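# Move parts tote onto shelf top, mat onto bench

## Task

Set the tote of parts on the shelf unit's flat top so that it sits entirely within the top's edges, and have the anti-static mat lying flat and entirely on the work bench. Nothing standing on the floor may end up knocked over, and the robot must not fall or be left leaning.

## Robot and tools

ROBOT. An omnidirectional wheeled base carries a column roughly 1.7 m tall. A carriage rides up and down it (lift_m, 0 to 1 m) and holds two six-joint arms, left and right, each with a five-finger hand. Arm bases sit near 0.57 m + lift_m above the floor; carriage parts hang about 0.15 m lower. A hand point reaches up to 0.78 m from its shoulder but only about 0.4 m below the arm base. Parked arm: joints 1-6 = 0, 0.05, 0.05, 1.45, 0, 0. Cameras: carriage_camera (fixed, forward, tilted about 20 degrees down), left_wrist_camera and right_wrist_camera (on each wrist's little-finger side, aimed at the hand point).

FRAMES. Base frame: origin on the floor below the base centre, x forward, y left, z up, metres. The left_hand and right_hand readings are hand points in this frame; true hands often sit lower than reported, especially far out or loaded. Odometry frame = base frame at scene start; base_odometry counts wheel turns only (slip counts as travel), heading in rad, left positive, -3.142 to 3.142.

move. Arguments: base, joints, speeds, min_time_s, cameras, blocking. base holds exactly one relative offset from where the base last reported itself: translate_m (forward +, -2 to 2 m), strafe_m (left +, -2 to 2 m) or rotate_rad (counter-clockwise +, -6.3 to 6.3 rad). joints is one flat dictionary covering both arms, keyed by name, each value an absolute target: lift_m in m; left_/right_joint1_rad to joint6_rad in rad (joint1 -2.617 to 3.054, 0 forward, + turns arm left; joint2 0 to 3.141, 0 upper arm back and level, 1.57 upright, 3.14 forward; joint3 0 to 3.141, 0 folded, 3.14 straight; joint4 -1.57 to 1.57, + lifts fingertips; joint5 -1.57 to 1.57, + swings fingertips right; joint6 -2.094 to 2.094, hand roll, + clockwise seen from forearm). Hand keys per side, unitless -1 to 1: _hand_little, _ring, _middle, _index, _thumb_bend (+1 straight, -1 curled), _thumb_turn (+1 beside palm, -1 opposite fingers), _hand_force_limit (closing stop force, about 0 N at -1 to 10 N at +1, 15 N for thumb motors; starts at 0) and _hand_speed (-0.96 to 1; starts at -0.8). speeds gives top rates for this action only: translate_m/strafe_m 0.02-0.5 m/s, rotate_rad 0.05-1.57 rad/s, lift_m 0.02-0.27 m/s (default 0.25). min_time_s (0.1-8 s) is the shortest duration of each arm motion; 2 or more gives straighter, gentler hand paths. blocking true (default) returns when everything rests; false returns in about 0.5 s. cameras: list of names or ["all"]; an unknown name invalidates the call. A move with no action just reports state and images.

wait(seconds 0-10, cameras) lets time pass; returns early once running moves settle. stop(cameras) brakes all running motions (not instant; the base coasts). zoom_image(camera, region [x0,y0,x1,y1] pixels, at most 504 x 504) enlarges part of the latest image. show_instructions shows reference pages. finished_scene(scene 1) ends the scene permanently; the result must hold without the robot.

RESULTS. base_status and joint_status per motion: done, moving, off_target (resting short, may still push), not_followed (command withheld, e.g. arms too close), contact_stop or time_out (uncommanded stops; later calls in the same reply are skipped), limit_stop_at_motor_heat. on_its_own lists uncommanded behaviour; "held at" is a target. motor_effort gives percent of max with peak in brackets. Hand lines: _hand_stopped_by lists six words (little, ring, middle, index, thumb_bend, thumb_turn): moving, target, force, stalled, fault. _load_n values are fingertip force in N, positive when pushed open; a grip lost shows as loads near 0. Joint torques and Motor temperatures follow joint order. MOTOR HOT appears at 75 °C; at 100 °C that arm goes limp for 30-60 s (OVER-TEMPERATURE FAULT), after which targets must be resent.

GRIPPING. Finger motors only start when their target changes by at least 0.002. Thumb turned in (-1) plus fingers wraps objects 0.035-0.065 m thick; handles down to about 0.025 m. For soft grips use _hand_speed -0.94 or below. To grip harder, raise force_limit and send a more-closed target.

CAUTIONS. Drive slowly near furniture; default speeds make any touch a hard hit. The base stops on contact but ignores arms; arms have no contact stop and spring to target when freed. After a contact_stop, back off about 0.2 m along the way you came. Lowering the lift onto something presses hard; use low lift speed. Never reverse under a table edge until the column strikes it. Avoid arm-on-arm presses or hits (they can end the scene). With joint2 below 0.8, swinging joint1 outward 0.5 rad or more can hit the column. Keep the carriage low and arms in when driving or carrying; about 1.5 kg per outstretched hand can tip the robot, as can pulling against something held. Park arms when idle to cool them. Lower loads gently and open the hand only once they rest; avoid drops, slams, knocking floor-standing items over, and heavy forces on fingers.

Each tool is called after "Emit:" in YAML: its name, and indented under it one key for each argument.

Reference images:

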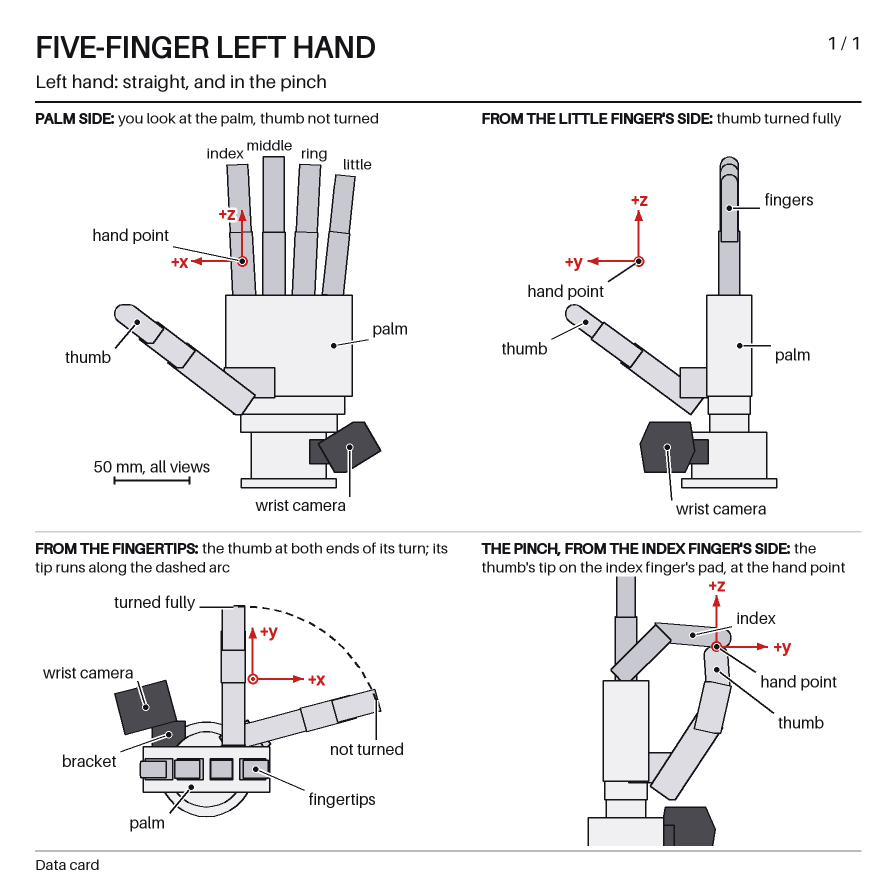

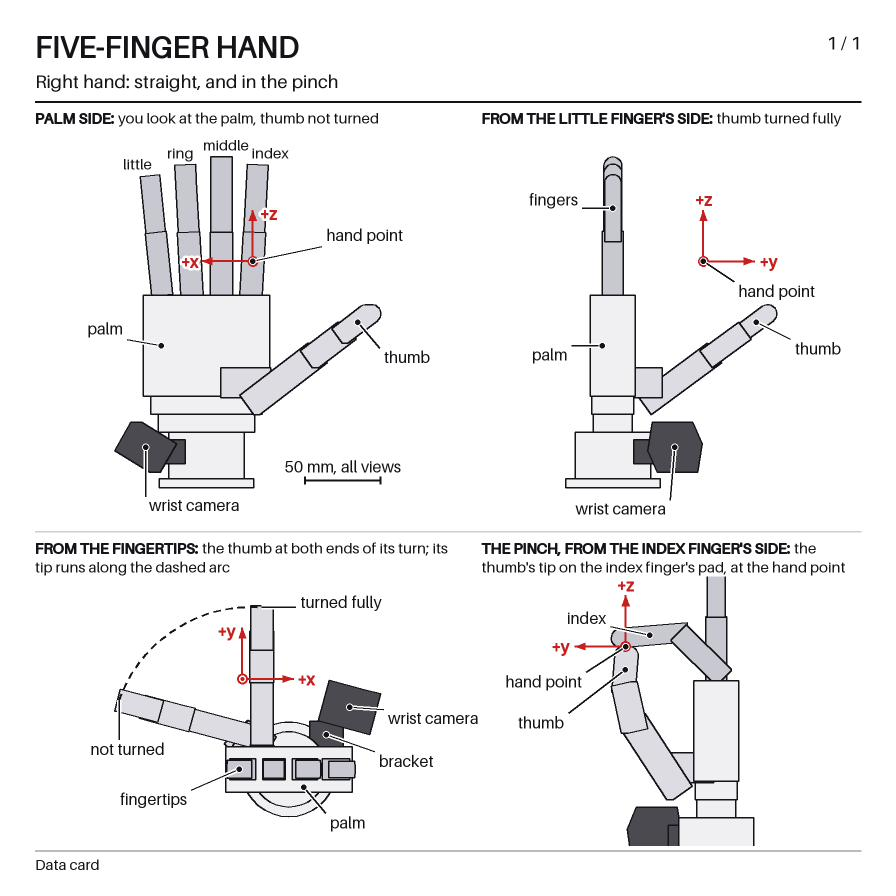

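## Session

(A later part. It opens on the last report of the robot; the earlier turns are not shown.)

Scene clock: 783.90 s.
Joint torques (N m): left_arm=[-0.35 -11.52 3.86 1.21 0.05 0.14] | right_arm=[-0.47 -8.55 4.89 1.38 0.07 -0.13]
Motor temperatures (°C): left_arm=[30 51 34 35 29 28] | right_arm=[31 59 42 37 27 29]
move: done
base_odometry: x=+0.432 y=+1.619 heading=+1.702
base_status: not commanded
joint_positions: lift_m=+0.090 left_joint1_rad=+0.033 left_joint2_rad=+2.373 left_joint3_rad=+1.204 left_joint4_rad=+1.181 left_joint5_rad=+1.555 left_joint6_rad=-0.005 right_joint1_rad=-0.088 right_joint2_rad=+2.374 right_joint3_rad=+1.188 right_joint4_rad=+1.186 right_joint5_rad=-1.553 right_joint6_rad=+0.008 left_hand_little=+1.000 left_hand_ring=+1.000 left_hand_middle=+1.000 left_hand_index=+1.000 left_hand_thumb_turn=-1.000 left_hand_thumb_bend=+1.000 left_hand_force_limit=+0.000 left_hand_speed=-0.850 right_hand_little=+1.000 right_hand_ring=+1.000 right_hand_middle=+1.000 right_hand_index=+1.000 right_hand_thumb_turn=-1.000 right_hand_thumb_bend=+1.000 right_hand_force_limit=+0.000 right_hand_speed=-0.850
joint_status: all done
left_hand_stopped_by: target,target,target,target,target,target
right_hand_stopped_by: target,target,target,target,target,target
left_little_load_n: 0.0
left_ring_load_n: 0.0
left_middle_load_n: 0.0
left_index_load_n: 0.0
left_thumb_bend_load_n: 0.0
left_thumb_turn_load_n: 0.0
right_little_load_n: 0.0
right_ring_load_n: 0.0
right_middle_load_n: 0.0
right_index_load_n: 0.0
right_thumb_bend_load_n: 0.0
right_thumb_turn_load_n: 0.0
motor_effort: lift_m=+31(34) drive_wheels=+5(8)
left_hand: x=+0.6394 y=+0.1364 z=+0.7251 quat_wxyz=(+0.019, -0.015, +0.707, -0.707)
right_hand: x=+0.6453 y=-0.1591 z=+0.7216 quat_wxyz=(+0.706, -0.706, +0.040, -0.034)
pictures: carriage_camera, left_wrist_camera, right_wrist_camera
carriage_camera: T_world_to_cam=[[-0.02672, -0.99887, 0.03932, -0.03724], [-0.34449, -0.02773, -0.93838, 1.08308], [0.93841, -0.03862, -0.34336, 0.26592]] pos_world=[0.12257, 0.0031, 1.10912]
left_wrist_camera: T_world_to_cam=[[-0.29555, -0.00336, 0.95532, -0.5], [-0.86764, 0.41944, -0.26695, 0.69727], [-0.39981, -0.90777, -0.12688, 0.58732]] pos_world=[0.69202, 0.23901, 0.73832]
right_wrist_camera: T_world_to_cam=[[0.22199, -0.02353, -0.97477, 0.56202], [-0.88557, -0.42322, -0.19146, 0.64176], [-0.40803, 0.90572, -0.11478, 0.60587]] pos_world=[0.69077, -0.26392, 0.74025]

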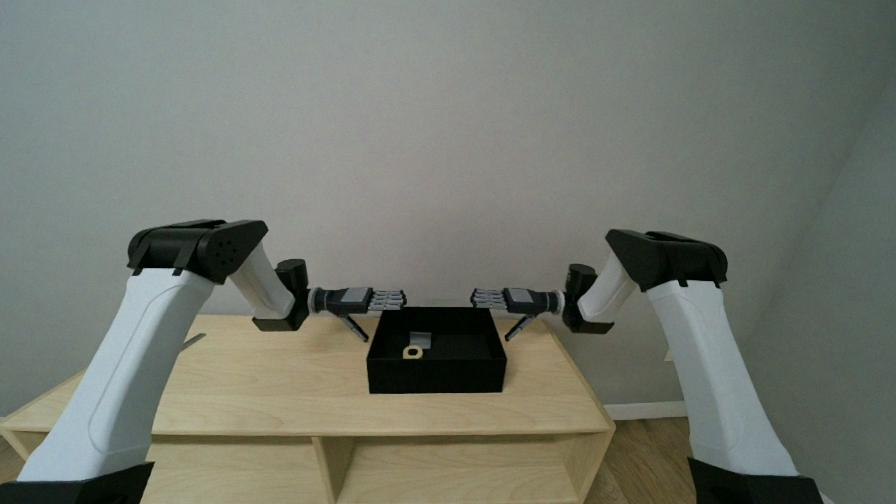

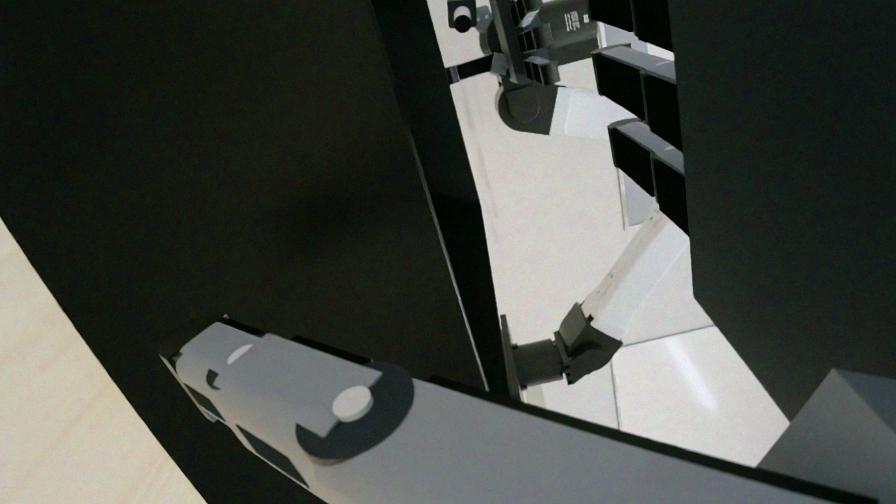

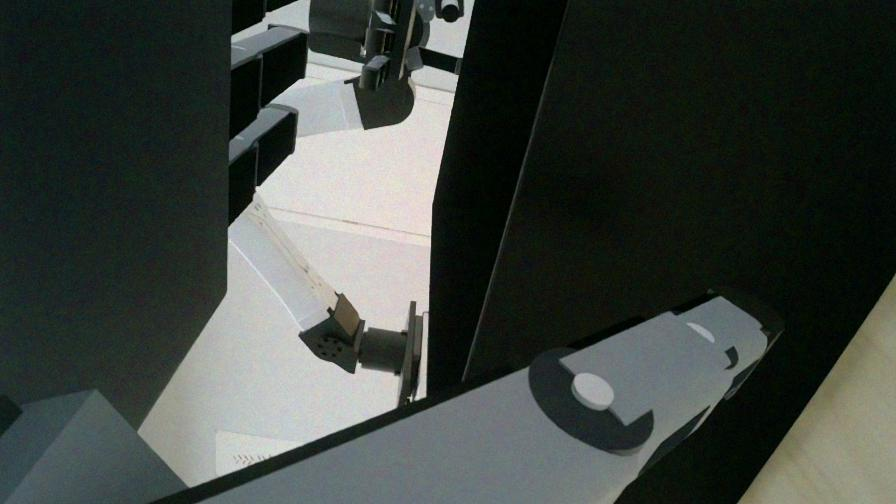

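Released cleanly. Raise and back off.

Emit:
move:
  joints: {"lift_m":0.3}
  speeds: {"lift_m":0.1}

Emit:
move:
  base: {"translate_m":-0.6}
  speeds: {"translate_m":0.2}
  cameras: ["carriage_camera"]

Scene clock: 795.67 s.
Joint torques (N m): left_arm=[-0.57 -11.62 4.44 1.23 0.07 0.12] | right_arm=[-0.49 -8.55 4.81 1.36 0.06 -0.13]
Motor temperatures (°C): left_arm=[30 52 34 36 29 28] | right_arm=[31 60 42 37 27 29]
move: done
base_odometry: x=+0.432 y=+1.619 heading=+1.702
base_status: not commanded
joint_positions: lift_m=+0.300 left_joint1_rad=+0.033 left_joint2_rad=+2.374 left_joint3_rad=+1.201 left_joint4_rad=+1.179 left_joint5_rad=+1.554 left_joint6_rad=-0.005 right_joint1_rad=-0.088 right_joint2_rad=+2.374 right_joint3_rad=+1.188 right_joint4_rad=+1.183 right_joint5_rad=-1.552 right_joint6_rad=+0.008 left_hand_little=+1.000 left_hand_ring=+1.000 left_hand_middle=+1.000 left_hand_index=+1.000 left_hand_thumb_turn=-1.000 left_hand_thumb_bend=+1.000 left_hand_force_limit=+0.000 left_hand_speed=-0.850 right_hand_little=+1.000 right_hand_ring=+1.000 right_hand_middle=+1.000 right_hand_index=+1.000 right_hand_thumb_turn=-1.000 right_hand_thumb_bend=+1.000 right_hand_force_limit=+0.000 right_hand_speed=-0.850
joint_status: all done
left_hand_stopped_by: target,target,target,target,target,target
right_hand_stopped_by: target,target,target,target,target,target
left_little_load_n: 0.0
left_ring_load_n: 0.0
left_middle_load_n: 0.0
left_index_load_n: 0.0
left_thumb_bend_load_n: 0.0
left_thumb_turn_load_n: 0.0
right_little_load_n: 0.0
right_ring_load_n: 0.0
right_middle_load_n: 0.0
right_index_load_n: 0.0
right_thumb_bend_load_n: 0.0
right_thumb_turn_load_n: 0.0
motor_effort: lift_m=+29(36) drive_wheels=+6(9)
left_hand: x=+0.6388 y=+0.1363 z=+0.9343 quat_wxyz=(+0.018, -0.017, +0.707, -0.707)
right_hand: x=+0.6454 y=-0.1591 z=+0.9318 quat_wxyz=(+0.706, -0.706, +0.041, -0.034)
pictures: none

Scene clock: 799.83 s.
Joint torques (N m): left_arm=[-0.44 -11.67 4.25 1.25 0.09 0.14] | right_arm=[-0.46 -8.59 4.93 1.37 0.06 -0.12]
Motor temperatures (°C): left_arm=[30 52 34 36 29 28] | right_arm=[31 60 42 37 27 29]
move: done
base_odometry: x=+0.511 y=+1.024 heading=+1.702
base_status: done
joint_positions: lift_m=+0.300 left_joint1_rad=+0.032 left_joint2_rad=+2.374 left_joint3_rad=+1.201 left_joint4_rad=+1.177 left_joint5_rad=+1.553 left_joint6_rad=-0.005 right_joint1_rad=-0.088 right_joint2_rad=+2.374 right_joint3_rad=+1.188 right_joint4_rad=+1.183 right_joint5_rad=-1.552 right_joint6_rad=+0.008 left_hand_little=+1.000 left_hand_ring=+1.000 left_hand_middle=+1.000 left_hand_index=+1.000 left_hand_thumb_turn=-1.000 left_hand_thumb_bend=+1.000 left_hand_force_limit=+0.000 left_hand_speed=-0.850 right_hand_little=+1.000 right_hand_ring=+1.000 right_hand_middle=+1.000 right_hand_index=+1.000 right_hand_thumb_turn=-1.000 right_hand_thumb_bend=+1.000 right_hand_force_limit=+0.000 right_hand_speed=-0.850
joint_status: not commanded
left_hand_stopped_by: target,target,target,target,target,target
right_hand_stopped_by: target,target,target,target,target,target
left_little_load_n: 0.0
left_ring_load_n: 0.0
left_middle_load_n: 0.0
left_index_load_n: 0.0
left_thumb_bend_load_n: 0.0
left_thumb_turn_load_n: 0.0
right_little_load_n: 0.0
right_ring_load_n: 0.0
right_middle_load_n: 0.0
right_index_load_n: 0.0
right_thumb_bend_load_n: 0.0
right_thumb_turn_load_n: 0.0
motor_effort: lift_m=+29(29) drive_wheels=-1(11)
left_hand: x=+0.6390 y=+0.1361 z=+0.9342 quat_wxyz=(+0.018, -0.018, +0.707, -0.707)
right_hand: x=+0.6455 y=-0.1591 z=+0.9318 quat_wxyz=(+0.706, -0.706, +0.042, -0.034)

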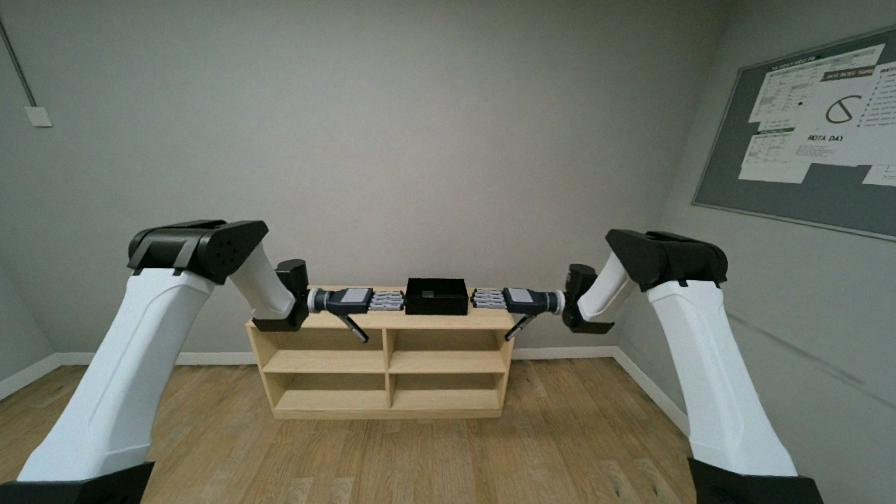

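Emit:
move:
  joints: {"left_joint5_rad":0.3,"right_joint5_rad":-0.3,"left_joint1_rad":0.1,"right_joint1_rad":-0.1,"left_joint2_rad":1.6,"right_joint2_rad":1.6,"left_joint3_rad":0.8,"right_joint3_rad":0.8}

Emit:
move:
  joints: {"left_joint1_rad":0,"left_joint2_rad":0.05,"left_joint3_rad":0.05,"left_joint4_rad":1.45,"left_joint5_rad":0,"right_joint1_rad":0,"right_joint2_rad":0.05,"right_joint3_rad":0.05,"right_joint4_rad":1.45,"right_joint5_rad":0}
  cameras: ["carriage_camera"]

Emit:
move:
  base: {"rotate_rad":3.0}
  speeds: {"rotate_rad":0.8}
  cameras: ["carriage_camera"]

Scene clock: 821.77 s.
Joint torques (N m): left_arm=[0.66 -10.43 5.61 1.81 -0.11 0.14] | right_arm=[-0.53 -7.24 4.6 1.93 0.21 -0.12]
Motor temperatures (°C): left_arm=[30 54 34 36 29 28] | right_arm=[31 61 43 37 27 29]
move: done
base_odometry: x=+0.511 y=+1.024 heading=+1.702
base_status: not commanded
joint_positions: lift_m=+0.300 left_joint1_rad=+0.093 left_joint2_rad=+1.630 left_joint3_rad=+0.806 left_joint4_rad=+1.182 left_joint5_rad=+0.310 left_joint6_rad=-0.005 right_joint1_rad=-0.097 right_joint2_rad=+1.620 right_joint3_rad=+0.815 right_joint4_rad=+1.190 right_joint5_rad=-0.310 right_joint6_rad=+0.008 left_hand_little=+1.000 left_hand_ring=+1.000 left_hand_middle=+1.000 left_hand_index=+1.000 left_hand_thumb_turn=-1.000 left_hand_thumb_bend=+1.000 left_hand_force_limit=+0.000 left_hand_speed=-0.850 right_hand_little=+1.000 right_hand_ring=+1.000 right_hand_middle=+1.000 right_hand_index=+1.000 right_hand_thumb_turn=-1.000 right_hand_thumb_bend=+1.000 right_hand_force_limit=+0.000 right_hand_speed=-0.850
joint_status: all done
left_hand_stopped_by: target,target,target,target,target,target
right_hand_stopped_by: target,target,target,target,target,target
left_little_load_n: 0.0
left_ring_load_n: 0.0
left_middle_load_n: 0.0
left_index_load_n: 0.0
left_thumb_bend_load_n: 0.0
left_thumb_turn_load_n: 0.0
right_little_load_n: 0.0
right_ring_load_n: 0.0
right_middle_load_n: 0.0
right_index_load_n: 0.0
right_thumb_bend_load_n: 0.0
right_thumb_turn_load_n: 0.0
motor_effort: lift_m=+29(29) drive_wheels=+3(4)
left_hand: x=+0.7329 y=+0.2756 z=+1.1691 quat_wxyz=(+0.539, -0.332, +0.472, -0.613)
right_hand: x=+0.7321 y=-0.2777 z=+1.1797 quat_wxyz=(+0.616, -0.465, +0.325, -0.546)
pictures: none

Scene clock: 823.53 s.
Joint torques (N m): left_arm=[-0.59 3.14 4.72 0.08 -0.04 0.14] | right_arm=[0.14 1.94 3.64 0.11 0.18 -0.11]
Motor temperatures (°C): left_arm=[30 53 34 36 29 28] | right_arm=[31 60 42 37 27 29]
move: done
base_odometry: x=+0.511 y=+1.024 heading=+1.702
base_status: not commanded
joint_positions: lift_m=+0.300 left_joint1_rad=+0.009 left_joint2_rad=+0.060 left_joint3_rad=+0.056 left_joint4_rad=+1.444 left_joint5_rad=+0.010 left_joint6_rad=-0.005 right_joint1_rad=-0.005 right_joint2_rad=+0.060 right_joint3_rad=+0.064 right_joint4_rad=+1.445 right_joint5_rad=-0.010 right_joint6_rad=+0.008 left_hand_little=+1.000 left_hand_ring=+1.000 left_hand_middle=+1.000 left_hand_index=+1.000 left_hand_thumb_turn=-1.000 left_hand_thumb_bend=+1.000 left_hand_force_limit=+0.000 left_hand_speed=-0.850 right_hand_little=+1.000 right_hand_ring=+1.000 right_hand_middle=+1.000 right_hand_index=+1.000 right_hand_thumb_turn=-1.000 right_hand_thumb_bend=+1.000 right_hand_force_limit=+0.000 right_hand_speed=-0.850
joint_status: all done
left_hand_stopped_by: target,target,target,target,target,target
right_hand_stopped_by: target,target,target,target,target,target
left_little_load_n: 0.0
left_ring_load_n: 0.0
left_middle_load_n: 0.0
left_index_load_n: 0.0
left_thumb_bend_load_n: 0.0
left_thumb_turn_load_n: 0.0
right_little_load_n: 0.0
right_ring_load_n: 0.0
right_middle_load_n: 0.0
right_index_load_n: 0.0
right_thumb_bend_load_n: 0.0
right_thumb_turn_load_n: 0.0
motor_effort: lift_m=+29(29) drive_wheels=-3(5)
left_hand: x=+0.3224 y=+0.2856 z=+1.3458 quat_wxyz=(+0.707, -0.043, +0.049, -0.705)
right_hand: x=+0.3197 y=-0.2849 z=+1.3484 quat_wxyz=(+0.707, -0.047, +0.040, -0.705)

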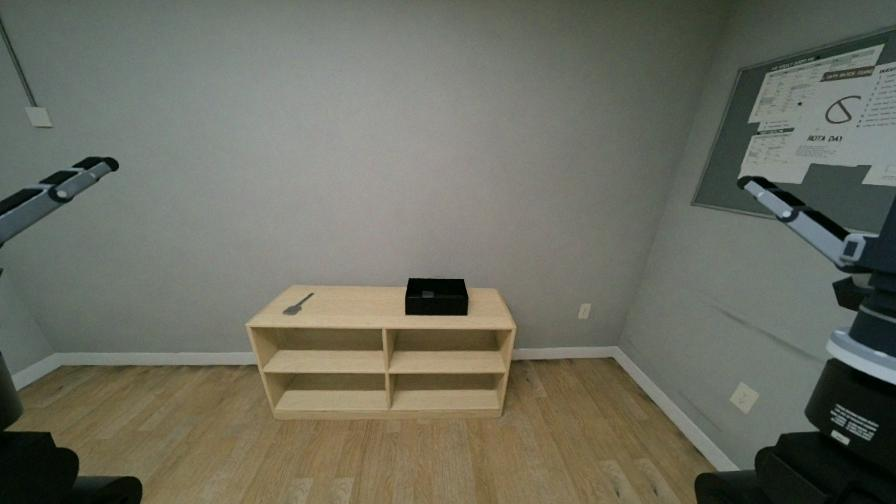

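Scene clock: 828.60 s.
Joint torques (N m): left_arm=[-0.59 3.07 4.62 0.04 0.04 0.14] | right_arm=[0.09 1.92 3.7 0.08 0.11 -0.11]
Motor temperatures (°C): left_arm=[30 52 34 36 29 28] | right_arm=[31 57 42 36 27 29]
move: done
base_odometry: x=+0.511 y=+1.024 heading=-1.581
base_status: done
joint_positions: lift_m=+0.300 left_joint1_rad=+0.009 left_joint2_rad=+0.060 left_joint3_rad=+0.056 left_joint4_rad=+1.446 left_joint5_rad=+0.003 left_joint6_rad=-0.005 right_joint1_rad=-0.004 right_joint2_rad=+0.060 right_joint3_rad=+0.064 right_joint4_rad=+1.447 right_joint5_rad=-0.006 right_joint6_rad=+0.008 left_hand_little=+1.000 left_hand_ring=+1.000 left_hand_middle=+1.000 left_hand_index=+1.000 left_hand_thumb_turn=-1.000 left_hand_thumb_bend=+1.000 left_hand_force_limit=+0.000 left_hand_speed=-0.850 right_hand_little=+1.000 right_hand_ring=+1.000 right_hand_middle=+1.000 right_hand_index=+1.000 right_hand_thumb_turn=-1.000 right_hand_thumb_bend=+1.000 right_hand_force_limit=+0.000 right_hand_speed=-0.850
joint_status: not commanded
left_hand_stopped_by: target,target,target,target,target,target
right_hand_stopped_by: target,target,target,target,target,target
left_little_load_n: 0.0
left_ring_load_n: 0.0
left_middle_load_n: 0.0
left_index_load_n: 0.0
left_thumb_bend_load_n: 0.0
left_thumb_turn_load_n: 0.0
right_little_load_n: 0.0
right_ring_load_n: 0.0
right_middle_load_n: 0.0
right_index_load_n: 0.0
right_thumb_bend_load_n: 0.0
right_thumb_turn_load_n: 0.0
motor_effort: lift_m=+29(29) drive_wheels=+3(15)
left_hand: x=+0.3218 y=+0.2868 z=+1.3462 quat_wxyz=(+0.707, -0.044, +0.046, -0.705)
right_hand: x=+0.3191 y=-0.2857 z=+1.3487 quat_wxyz=(+0.707, -0.044, +0.041, -0.705)

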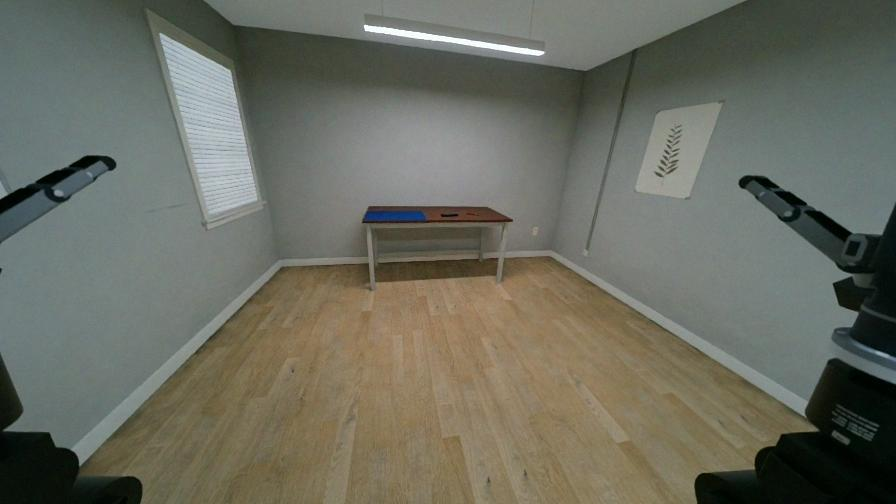

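Emit:
zoom_image:
  camera: "carriage_camera"
  region: [350, 190, 530, 290]

Scaled by 2.800 from the camera's image (finer frame: 1280x720).

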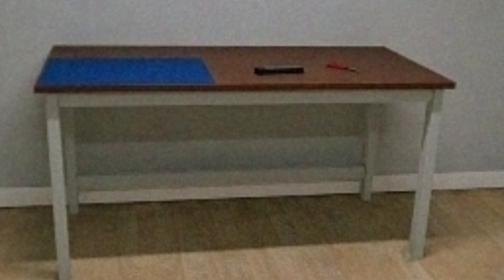

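Emit:
move:
  base: {"translate_m":1.6}
  joints: {"lift_m":0.4}
  cameras: ["carriage_camera"]

Emit:
zoom_image:
  camera: "carriage_camera"
  region: [230, 200, 530, 370]

Scene clock: 852.60 s.
Joint torques (N m): left_arm=[-0.57 3.52 5.22 0.02 0.04 0.14] | right_arm=[0.1 2.32 4.08 0.08 0.11 -0.12]
Motor temperatures (°C): left_arm=[30 47 34 35 29 28] | right_arm=[31 49 42 34 27 29]
move: done
base_odometry: x=+0.497 y=-0.576 heading=-1.580
base_status: done
joint_positions: lift_m=+0.400 left_joint1_rad=+0.009 left_joint2_rad=+0.056 left_joint3_rad=+0.051 left_joint4_rad=+1.449 left_joint5_rad=+0.003 left_joint6_rad=-0.005 right_joint1_rad=-0.004 right_joint2_rad=+0.056 right_joint3_rad=+0.058 right_joint4_rad=+1.450 right_joint5_rad=-0.006 right_joint6_rad=+0.008 left_hand_little=+1.000 left_hand_ring=+1.000 left_hand_middle=+1.000 left_hand_index=+1.000 left_hand_thumb_turn=-1.000 left_hand_thumb_bend=+1.000 left_hand_force_limit=+0.000 left_hand_speed=-0.850 right_hand_little=+1.000 right_hand_ring=+1.000 right_hand_middle=+1.000 right_hand_index=+1.000 right_hand_thumb_turn=-1.000 right_hand_thumb_bend=+1.000 right_hand_force_limit=+0.000 right_hand_speed=-0.850
joint_status: all done
left_hand_stopped_by: target,target,target,target,target,target
right_hand_stopped_by: target,target,target,target,target,target
left_little_load_n: 0.0
left_ring_load_n: 0.0
left_middle_load_n: 0.0
left_index_load_n: 0.0
left_thumb_bend_load_n: 0.0
left_thumb_turn_load_n: 0.0
right_little_load_n: 0.0
right_ring_load_n: 0.0
right_middle_load_n: 0.0
right_index_load_n: 0.0
right_thumb_bend_load_n: 0.0
right_thumb_turn_load_n: 0.5
motor_effort: lift_m=+30(37) drive_wheels=-3(20)
left_hand: x=+0.3216 y=+0.2868 z=+1.4449 quat_wxyz=(+0.707, -0.044, +0.046, -0.705)
right_hand: x=+0.3186 y=-0.2857 z=+1.4474 quat_wxyz=(+0.707, -0.044, +0.040, -0.705)
carriage_camera: T_world_to_cam=[[-0.02672, -0.99887, 0.03932, -0.04944], [-0.34449, -0.02773, -0.93838, 1.37408], [0.93841, -0.03862, -0.34336, 0.37239]] pos_world=[0.12257, 0.0031, 1.41922]

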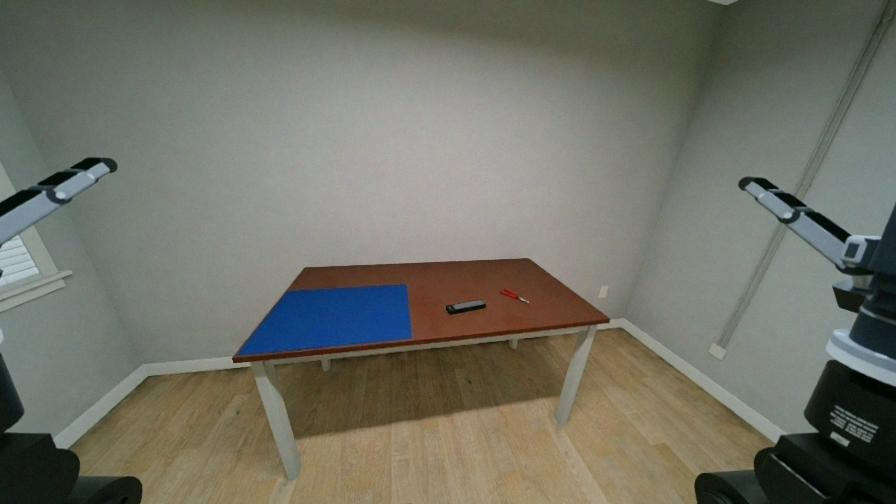

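Scaled by 1.680 from the camera's image (finer frame: 1280x720).

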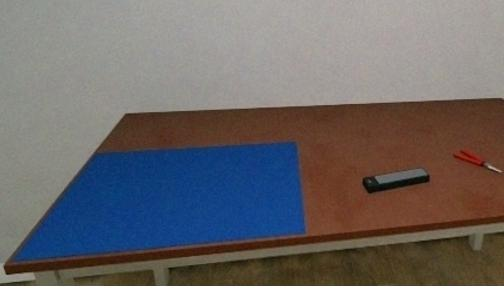

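Emit:
zoom_image:
  camera: "carriage_camera"
  region: [225, 260, 325, 370]

Scaled by 4.582 from the camera's image (finer frame: 1280x720).

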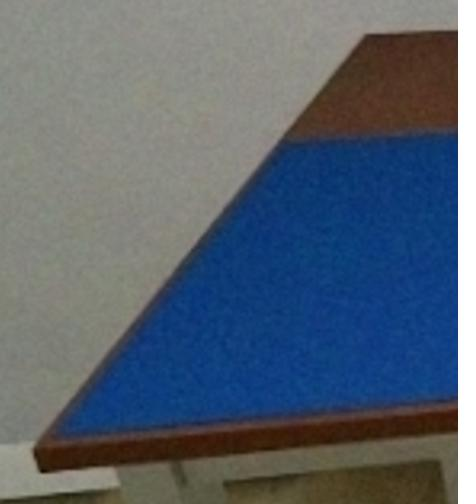

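Emit:
move:
  base: {"strafe_m":0.55}
  speeds: {"strafe_m":0.3}

Emit:
move:
  base: {"translate_m":0.3}
  joints: {"lift_m":0.5}
  speeds: {"translate_m":0.2}
  cameras: ["carriage_camera"]

Emit:
zoom_image:
  camera: "carriage_camera"
  region: [340, 260, 560, 450]

Scene clock: 875.70 s.
Joint torques (N m): left_arm=[-0.5 3.45 5.11 0.01 0.05 0.12] | right_arm=[0.06 2.32 4.01 0.04 0.07 -0.11]
move: done
base_odometry: x=+1.047 y=-0.581 heading=-1.580
base_status: done
joint_positions: lift_m=+0.400 left_joint1_rad=+0.008 left_joint2_rad=+0.056 left_joint3_rad=+0.051 left_joint4_rad=+1.449 left_joint5_rad=+0.003 left_joint6_rad=-0.005 right_joint1_rad=-0.004 right_joint2_rad=+0.056 right_joint3_rad=+0.058 right_joint4_rad=+1.451 right_joint5_rad=-0.006 right_joint6_rad=+0.008 left_hand_little=+1.000 left_hand_ring=+1.000 left_hand_middle=+1.000 left_hand_index=+1.000 left_hand_thumb_turn=-1.000 left_hand_thumb_bend=+1.000 left_hand_force_limit=+0.000 left_hand_speed=-0.850 right_hand_little=+1.000 right_hand_ring=+1.000 right_hand_middle=+1.000 right_hand_index=+1.000 right_hand_thumb_turn=-1.000 right_hand_thumb_bend=+1.000 right_hand_force_limit=+0.000 right_hand_speed=-0.850
joint_status: not commanded
left_hand_stopped_by: target,target,target,target,target,target
right_hand_stopped_by: target,target,target,target,target,target
left_little_load_n: 0.0
left_ring_load_n: 0.0
left_middle_load_n: 0.0
left_index_load_n: 0.0
left_thumb_bend_load_n: 0.0
left_thumb_turn_load_n: 0.0
right_little_load_n: 0.0
right_ring_load_n: 0.0
right_middle_load_n: 0.0
right_index_load_n: 0.0
right_thumb_bend_load_n: 0.0
right_thumb_turn_load_n: 0.0
motor_effort: lift_m=+30(30) drive_wheels=-1(14)
left_hand: x=+0.3213 y=+0.2868 z=+1.4450 quat_wxyz=(+0.706, -0.044, +0.045, -0.705)
right_hand: x=+0.3185 y=-0.2857 z=+1.4475 quat_wxyz=(+0.707, -0.044, +0.040, -0.704)
pictures: none

Scene clock: 878.40 s.
Joint torques (N m): left_arm=[-0.44 3.41 5.35 0 0.05 0.13] | right_arm=[0.06 2.15 4.1 0.04 0.11 -0.11]
move: done
base_odometry: x=+1.044 y=-0.881 heading=-1.580
base_status: done
joint_positions: lift_m=+0.500 left_joint1_rad=+0.008 left_joint2_rad=+0.056 left_joint3_rad=+0.050 left_joint4_rad=+1.449 left_joint5_rad=+0.003 left_joint6_rad=-0.005 right_joint1_rad=-0.004 right_joint2_rad=+0.056 right_joint3_rad=+0.058 right_joint4_rad=+1.451 right_joint5_rad=-0.006 right_joint6_rad=+0.008 left_hand_little=+1.000 left_hand_ring=+1.000 left_hand_middle=+1.000 left_hand_index=+1.000 left_hand_thumb_turn=-1.000 left_hand_thumb_bend=+1.000 left_hand_force_limit=+0.000 left_hand_speed=-0.850 right_hand_little=+1.000 right_hand_ring=+1.000 right_hand_middle=+1.000 right_hand_index=+1.000 right_hand_thumb_turn=-1.000 right_hand_thumb_bend=+1.000 right_hand_force_limit=+0.000 right_hand_speed=-0.850
joint_status: all done
left_hand_stopped_by: target,target,target,target,target,target
right_hand_stopped_by: target,target,target,target,target,target
left_little_load_n: 0.0
left_ring_load_n: 0.0
left_middle_load_n: 0.0
left_index_load_n: 0.0
left_thumb_bend_load_n: 0.0
left_thumb_turn_load_n: 0.0
right_little_load_n: 0.0
right_ring_load_n: 0.0
right_middle_load_n: 0.0
right_index_load_n: 0.0
right_thumb_bend_load_n: 0.0
right_thumb_turn_load_n: 0.0
motor_effort: lift_m=+30(37) drive_wheels=-4(13)
left_hand: x=+0.3216 y=+0.2868 z=+1.5448 quat_wxyz=(+0.706, -0.044, +0.046, -0.705)
right_hand: x=+0.3186 y=-0.2857 z=+1.5473 quat_wxyz=(+0.707, -0.044, +0.040, -0.704)
carriage_camera: T_world_to_cam=[[-0.02672, -0.99887, 0.03932, -0.05337], [-0.34449, -0.02773, -0.93838, 1.46791], [0.93841, -0.03862, -0.34336, 0.40673]] pos_world=[0.12257, 0.0031, 1.51922]

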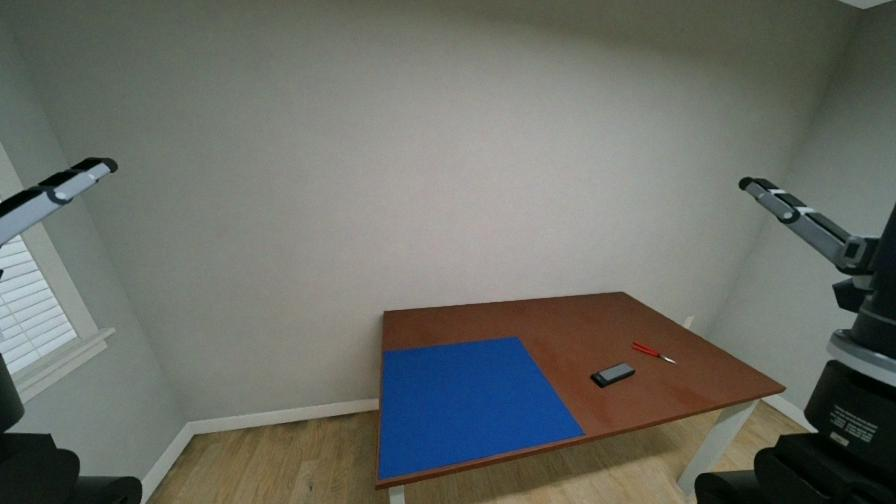

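Scaled by 2.291 from the camera's image (finer frame: 1280x720).

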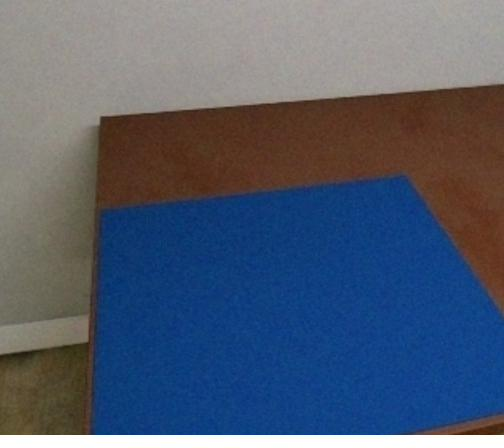

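Emit:
zoom_image:
  camera: "carriage_camera"
  region: [360, 330, 420, 390]

Emit:
zoom_image:
  camera: "carriage_camera"
  region: [360, 430, 420, 490]

Scaled by 8.400 from the camera's image (finer frame: 1280x720).

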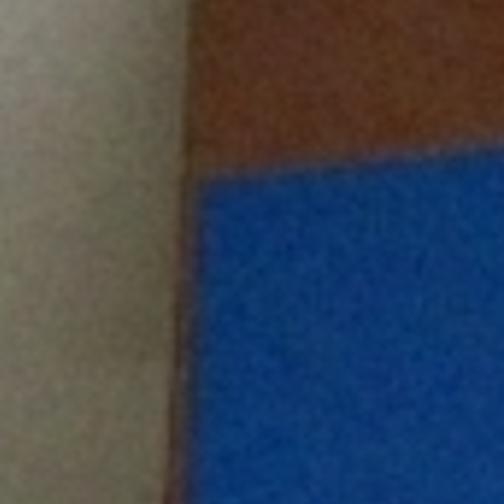

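Scaled by 8.400 from the camera's image (finer frame: 1280x720).

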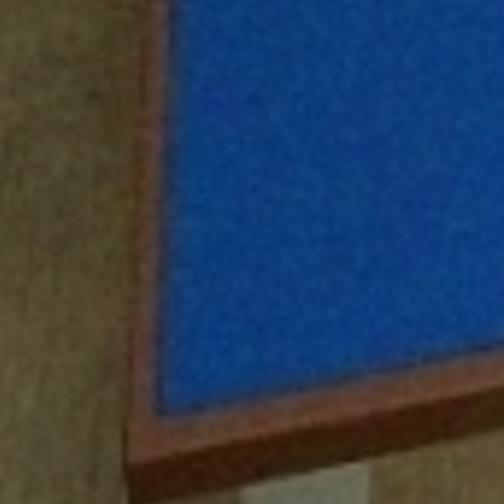

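Emit:
finished_scene:

The scene is finished: the task was done.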